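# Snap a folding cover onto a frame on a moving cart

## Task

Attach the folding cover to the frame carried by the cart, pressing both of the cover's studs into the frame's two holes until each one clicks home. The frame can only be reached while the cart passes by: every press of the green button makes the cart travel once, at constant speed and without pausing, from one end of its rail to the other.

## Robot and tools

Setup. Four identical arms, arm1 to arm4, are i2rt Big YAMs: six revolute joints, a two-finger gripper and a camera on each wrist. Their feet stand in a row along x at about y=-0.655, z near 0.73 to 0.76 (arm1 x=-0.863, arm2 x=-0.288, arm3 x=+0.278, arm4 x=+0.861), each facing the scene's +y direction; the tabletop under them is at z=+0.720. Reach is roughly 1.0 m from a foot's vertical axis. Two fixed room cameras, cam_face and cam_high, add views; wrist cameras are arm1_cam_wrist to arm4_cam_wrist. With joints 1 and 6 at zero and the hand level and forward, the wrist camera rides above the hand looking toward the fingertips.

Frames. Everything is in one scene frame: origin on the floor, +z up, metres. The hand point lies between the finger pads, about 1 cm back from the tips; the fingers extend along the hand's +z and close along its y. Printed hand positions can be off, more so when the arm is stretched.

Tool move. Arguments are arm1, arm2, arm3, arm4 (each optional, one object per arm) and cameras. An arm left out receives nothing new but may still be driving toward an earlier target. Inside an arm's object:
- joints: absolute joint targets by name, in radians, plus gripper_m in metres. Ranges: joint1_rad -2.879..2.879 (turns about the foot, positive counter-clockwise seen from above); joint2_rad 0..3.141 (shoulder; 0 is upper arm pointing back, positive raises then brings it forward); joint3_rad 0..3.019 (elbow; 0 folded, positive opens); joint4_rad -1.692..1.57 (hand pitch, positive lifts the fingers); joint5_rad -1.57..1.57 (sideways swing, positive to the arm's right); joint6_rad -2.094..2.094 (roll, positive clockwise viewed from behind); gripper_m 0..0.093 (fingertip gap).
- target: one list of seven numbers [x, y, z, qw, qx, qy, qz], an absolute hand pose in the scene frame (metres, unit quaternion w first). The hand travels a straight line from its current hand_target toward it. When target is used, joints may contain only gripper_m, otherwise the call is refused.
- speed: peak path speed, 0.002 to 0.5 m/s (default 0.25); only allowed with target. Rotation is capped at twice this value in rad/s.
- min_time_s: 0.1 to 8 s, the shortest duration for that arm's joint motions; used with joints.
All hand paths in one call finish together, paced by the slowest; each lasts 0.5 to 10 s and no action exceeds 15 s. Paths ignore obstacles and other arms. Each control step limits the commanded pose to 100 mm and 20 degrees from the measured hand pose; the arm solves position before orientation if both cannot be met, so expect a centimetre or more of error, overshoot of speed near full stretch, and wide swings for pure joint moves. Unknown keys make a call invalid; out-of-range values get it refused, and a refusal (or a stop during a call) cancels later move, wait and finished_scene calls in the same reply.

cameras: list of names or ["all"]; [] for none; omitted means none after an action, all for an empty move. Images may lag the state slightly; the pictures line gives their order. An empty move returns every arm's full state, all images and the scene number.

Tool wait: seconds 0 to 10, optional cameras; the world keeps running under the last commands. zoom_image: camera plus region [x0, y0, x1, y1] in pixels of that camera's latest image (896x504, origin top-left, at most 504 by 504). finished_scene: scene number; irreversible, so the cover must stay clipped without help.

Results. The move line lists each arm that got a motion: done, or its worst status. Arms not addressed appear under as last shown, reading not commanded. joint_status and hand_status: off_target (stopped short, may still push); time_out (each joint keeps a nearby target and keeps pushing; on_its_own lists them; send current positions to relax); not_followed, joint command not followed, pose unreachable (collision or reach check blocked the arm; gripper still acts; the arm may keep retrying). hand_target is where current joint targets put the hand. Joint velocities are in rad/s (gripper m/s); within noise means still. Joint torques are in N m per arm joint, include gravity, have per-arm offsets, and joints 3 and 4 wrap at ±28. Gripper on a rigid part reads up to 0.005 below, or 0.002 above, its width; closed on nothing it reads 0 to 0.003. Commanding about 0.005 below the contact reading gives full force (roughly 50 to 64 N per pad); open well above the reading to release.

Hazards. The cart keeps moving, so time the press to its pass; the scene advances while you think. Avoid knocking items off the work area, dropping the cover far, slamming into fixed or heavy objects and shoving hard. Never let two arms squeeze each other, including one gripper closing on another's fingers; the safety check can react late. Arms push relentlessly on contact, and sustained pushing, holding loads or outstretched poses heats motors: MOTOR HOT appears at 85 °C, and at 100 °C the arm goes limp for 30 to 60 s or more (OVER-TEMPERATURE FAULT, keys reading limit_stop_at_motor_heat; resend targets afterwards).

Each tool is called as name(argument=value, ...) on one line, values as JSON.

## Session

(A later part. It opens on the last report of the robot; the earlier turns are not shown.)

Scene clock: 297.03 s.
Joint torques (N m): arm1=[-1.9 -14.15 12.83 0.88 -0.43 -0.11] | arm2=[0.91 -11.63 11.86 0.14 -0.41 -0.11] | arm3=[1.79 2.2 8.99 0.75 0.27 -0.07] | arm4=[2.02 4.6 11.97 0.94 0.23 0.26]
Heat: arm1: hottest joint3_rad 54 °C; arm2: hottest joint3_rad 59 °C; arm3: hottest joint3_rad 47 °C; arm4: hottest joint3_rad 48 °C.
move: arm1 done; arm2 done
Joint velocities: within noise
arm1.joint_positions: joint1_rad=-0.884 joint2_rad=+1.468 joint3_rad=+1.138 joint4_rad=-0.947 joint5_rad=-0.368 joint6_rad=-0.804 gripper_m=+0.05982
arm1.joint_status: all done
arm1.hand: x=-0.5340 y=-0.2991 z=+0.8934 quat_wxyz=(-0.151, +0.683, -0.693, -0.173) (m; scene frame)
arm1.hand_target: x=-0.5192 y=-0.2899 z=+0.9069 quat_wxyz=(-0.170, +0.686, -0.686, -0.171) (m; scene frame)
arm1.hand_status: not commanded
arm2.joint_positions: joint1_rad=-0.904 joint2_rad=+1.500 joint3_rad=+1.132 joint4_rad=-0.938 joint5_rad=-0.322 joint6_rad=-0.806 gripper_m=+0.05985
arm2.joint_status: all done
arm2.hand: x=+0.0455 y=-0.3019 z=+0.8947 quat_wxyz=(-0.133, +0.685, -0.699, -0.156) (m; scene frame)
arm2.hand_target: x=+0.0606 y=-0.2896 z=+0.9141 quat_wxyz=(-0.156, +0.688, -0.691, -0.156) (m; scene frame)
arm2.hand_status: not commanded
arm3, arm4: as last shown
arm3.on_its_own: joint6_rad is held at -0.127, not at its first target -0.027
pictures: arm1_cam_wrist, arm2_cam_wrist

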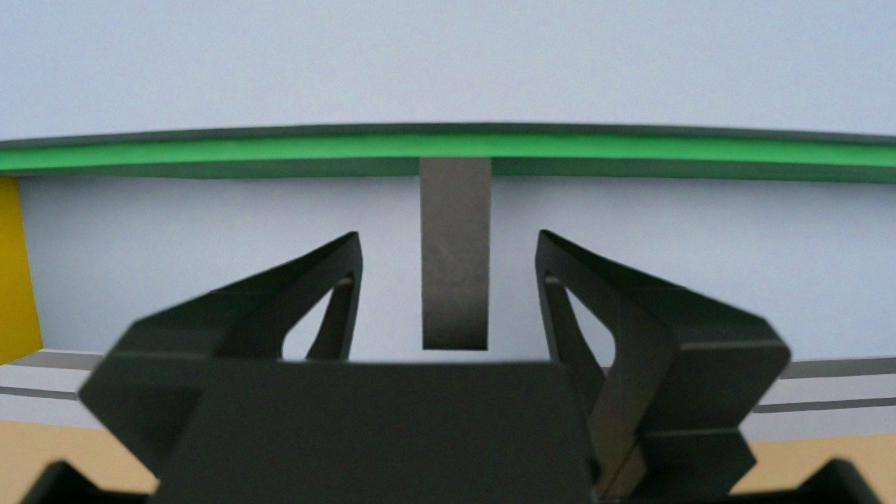

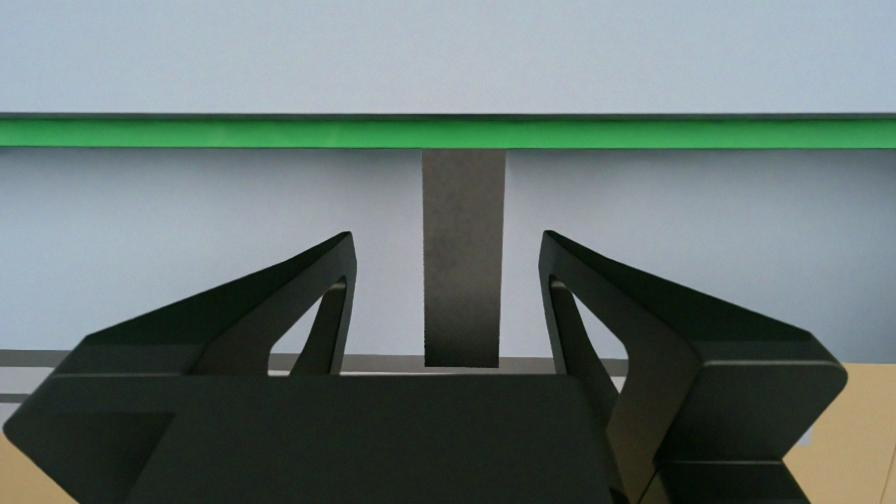

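move(arm1={"target":[-0.508,-0.35,1.06,0.170,-0.686,0.686,0.170],"speed":0.12}, arm2={"target":[0.072,-0.35,1.06,0.155,-0.690,0.690,0.155],"speed":0.12}, cameras=["arm1_cam_wrist","arm2_cam_wrist","cam_face","cam_high"])

zoom_image(camera="cam_face", region=[320, 170, 700, 300])

Scene clock: 299.53 s.
Joint torques (N m): arm1=[-1.55 -13.68 13.52 0.17 -0.43 -0.16] | arm2=[0.44 -11.58 13.2 -0.39 -0.43 -0.06] | arm3=[2.14 2.08 9.37 0.77 0.22 -0.02] | arm4=[2.61 4.89 11.75 1.14 0.22 0.24]
Heat: arm1: hottest joint3_rad 54 °C; arm2: hottest joint3_rad 59 °C; arm3: hottest joint3_rad 47 °C; arm4: hottest joint3_rad 49 °C.
move: arm1 off_target; arm2 off_target
Joint velocities: within noise
arm1.joint_positions: joint1_rad=-1.002 joint2_rad=+1.382 joint3_rad=+1.442 joint4_rad=-1.385 joint5_rad=-0.404 joint6_rad=-0.930 gripper_m=+0.05989
arm1.joint_status: not commanded
arm1.hand: x=-0.5177 y=-0.3483 z=+1.0405 quat_wxyz=(-0.151, +0.684, -0.692, -0.175) (m; scene frame)
arm1.hand_target: x=-0.5095 y=-0.3468 z=+1.0601 quat_wxyz=(-0.170, +0.687, -0.685, -0.172) (m; scene frame)
arm1.hand_status: off_target (0.022 m and 2.3 deg from the pose sent, 0.176 m and 2.3 deg at the start)
arm2.joint_positions: joint1_rad=-1.015 joint2_rad=+1.395 joint3_rad=+1.389 joint4_rad=-1.355 joint5_rad=-0.358 joint6_rad=-0.936 gripper_m=+0.05992
arm2.joint_status: not commanded
arm2.hand: x=+0.0579 y=-0.3512 z=+1.0316 quat_wxyz=(-0.127, +0.690, -0.694, -0.161) (m; scene frame)
arm2.hand_target: x=+0.0708 y=-0.3484 z=+1.0596 quat_wxyz=(-0.155, +0.691, -0.688, -0.156) (m; scene frame)
arm2.hand_status: off_target (0.032 m and 3.3 deg from the pose sent, 0.174 m and 2.8 deg at the start)
arm3, arm4: as last shown
arm3.on_its_own: joint6_rad is held at -0.127, not at its first target -0.027
pictures: arm1_cam_wrist, arm2_cam_wrist, cam_face, cam_high

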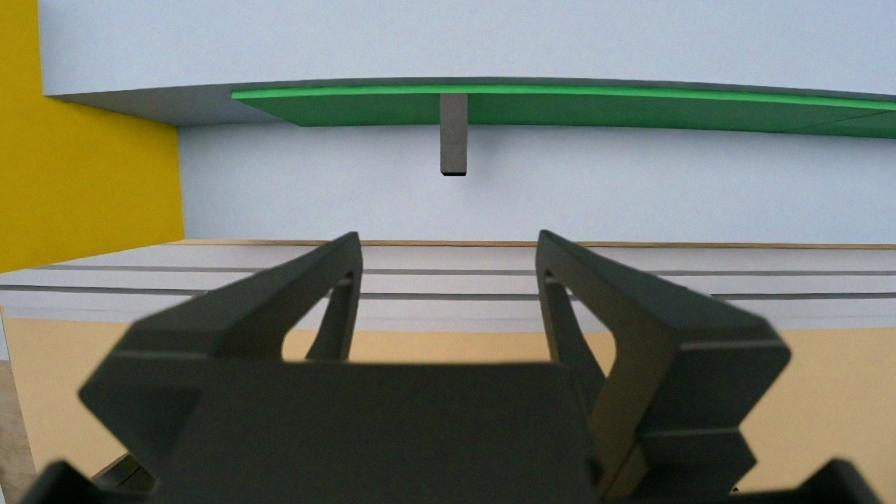

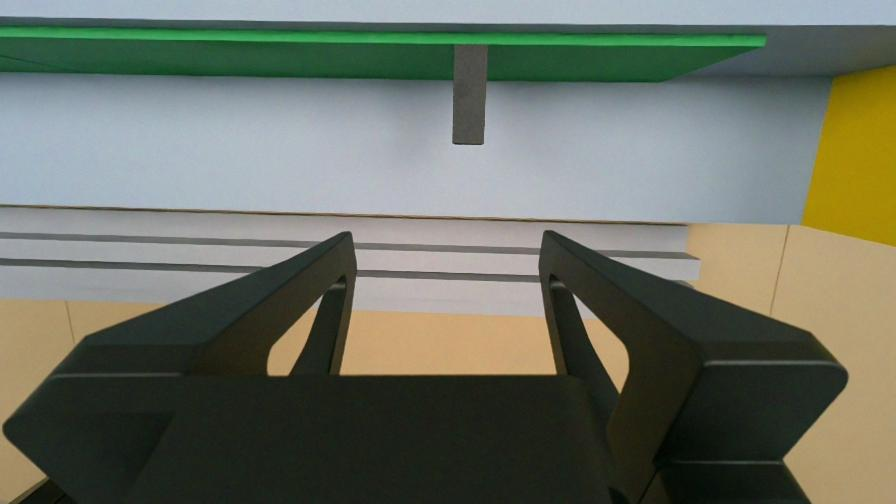

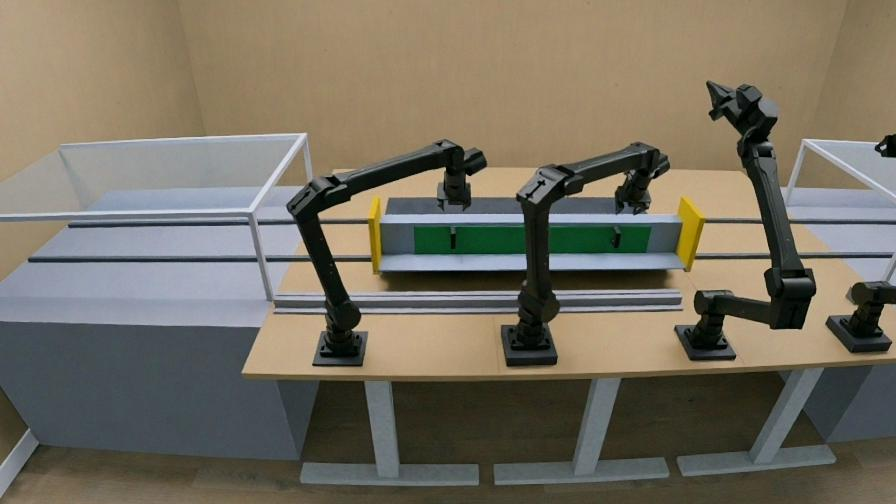

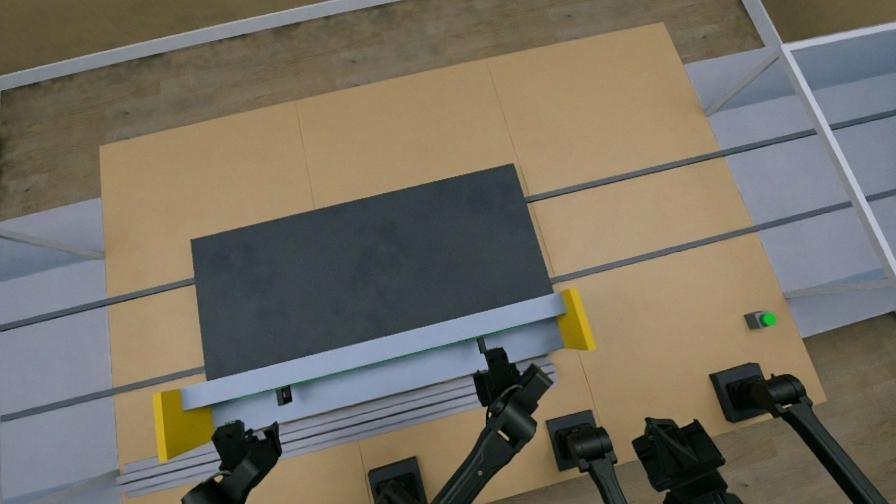

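Scaled by 1.326.

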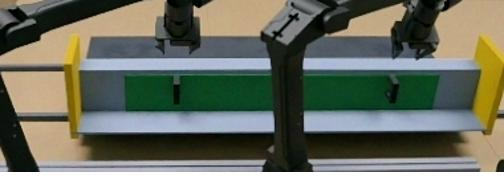

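finished_scene(scene=1)

The scene is finished: the task was done.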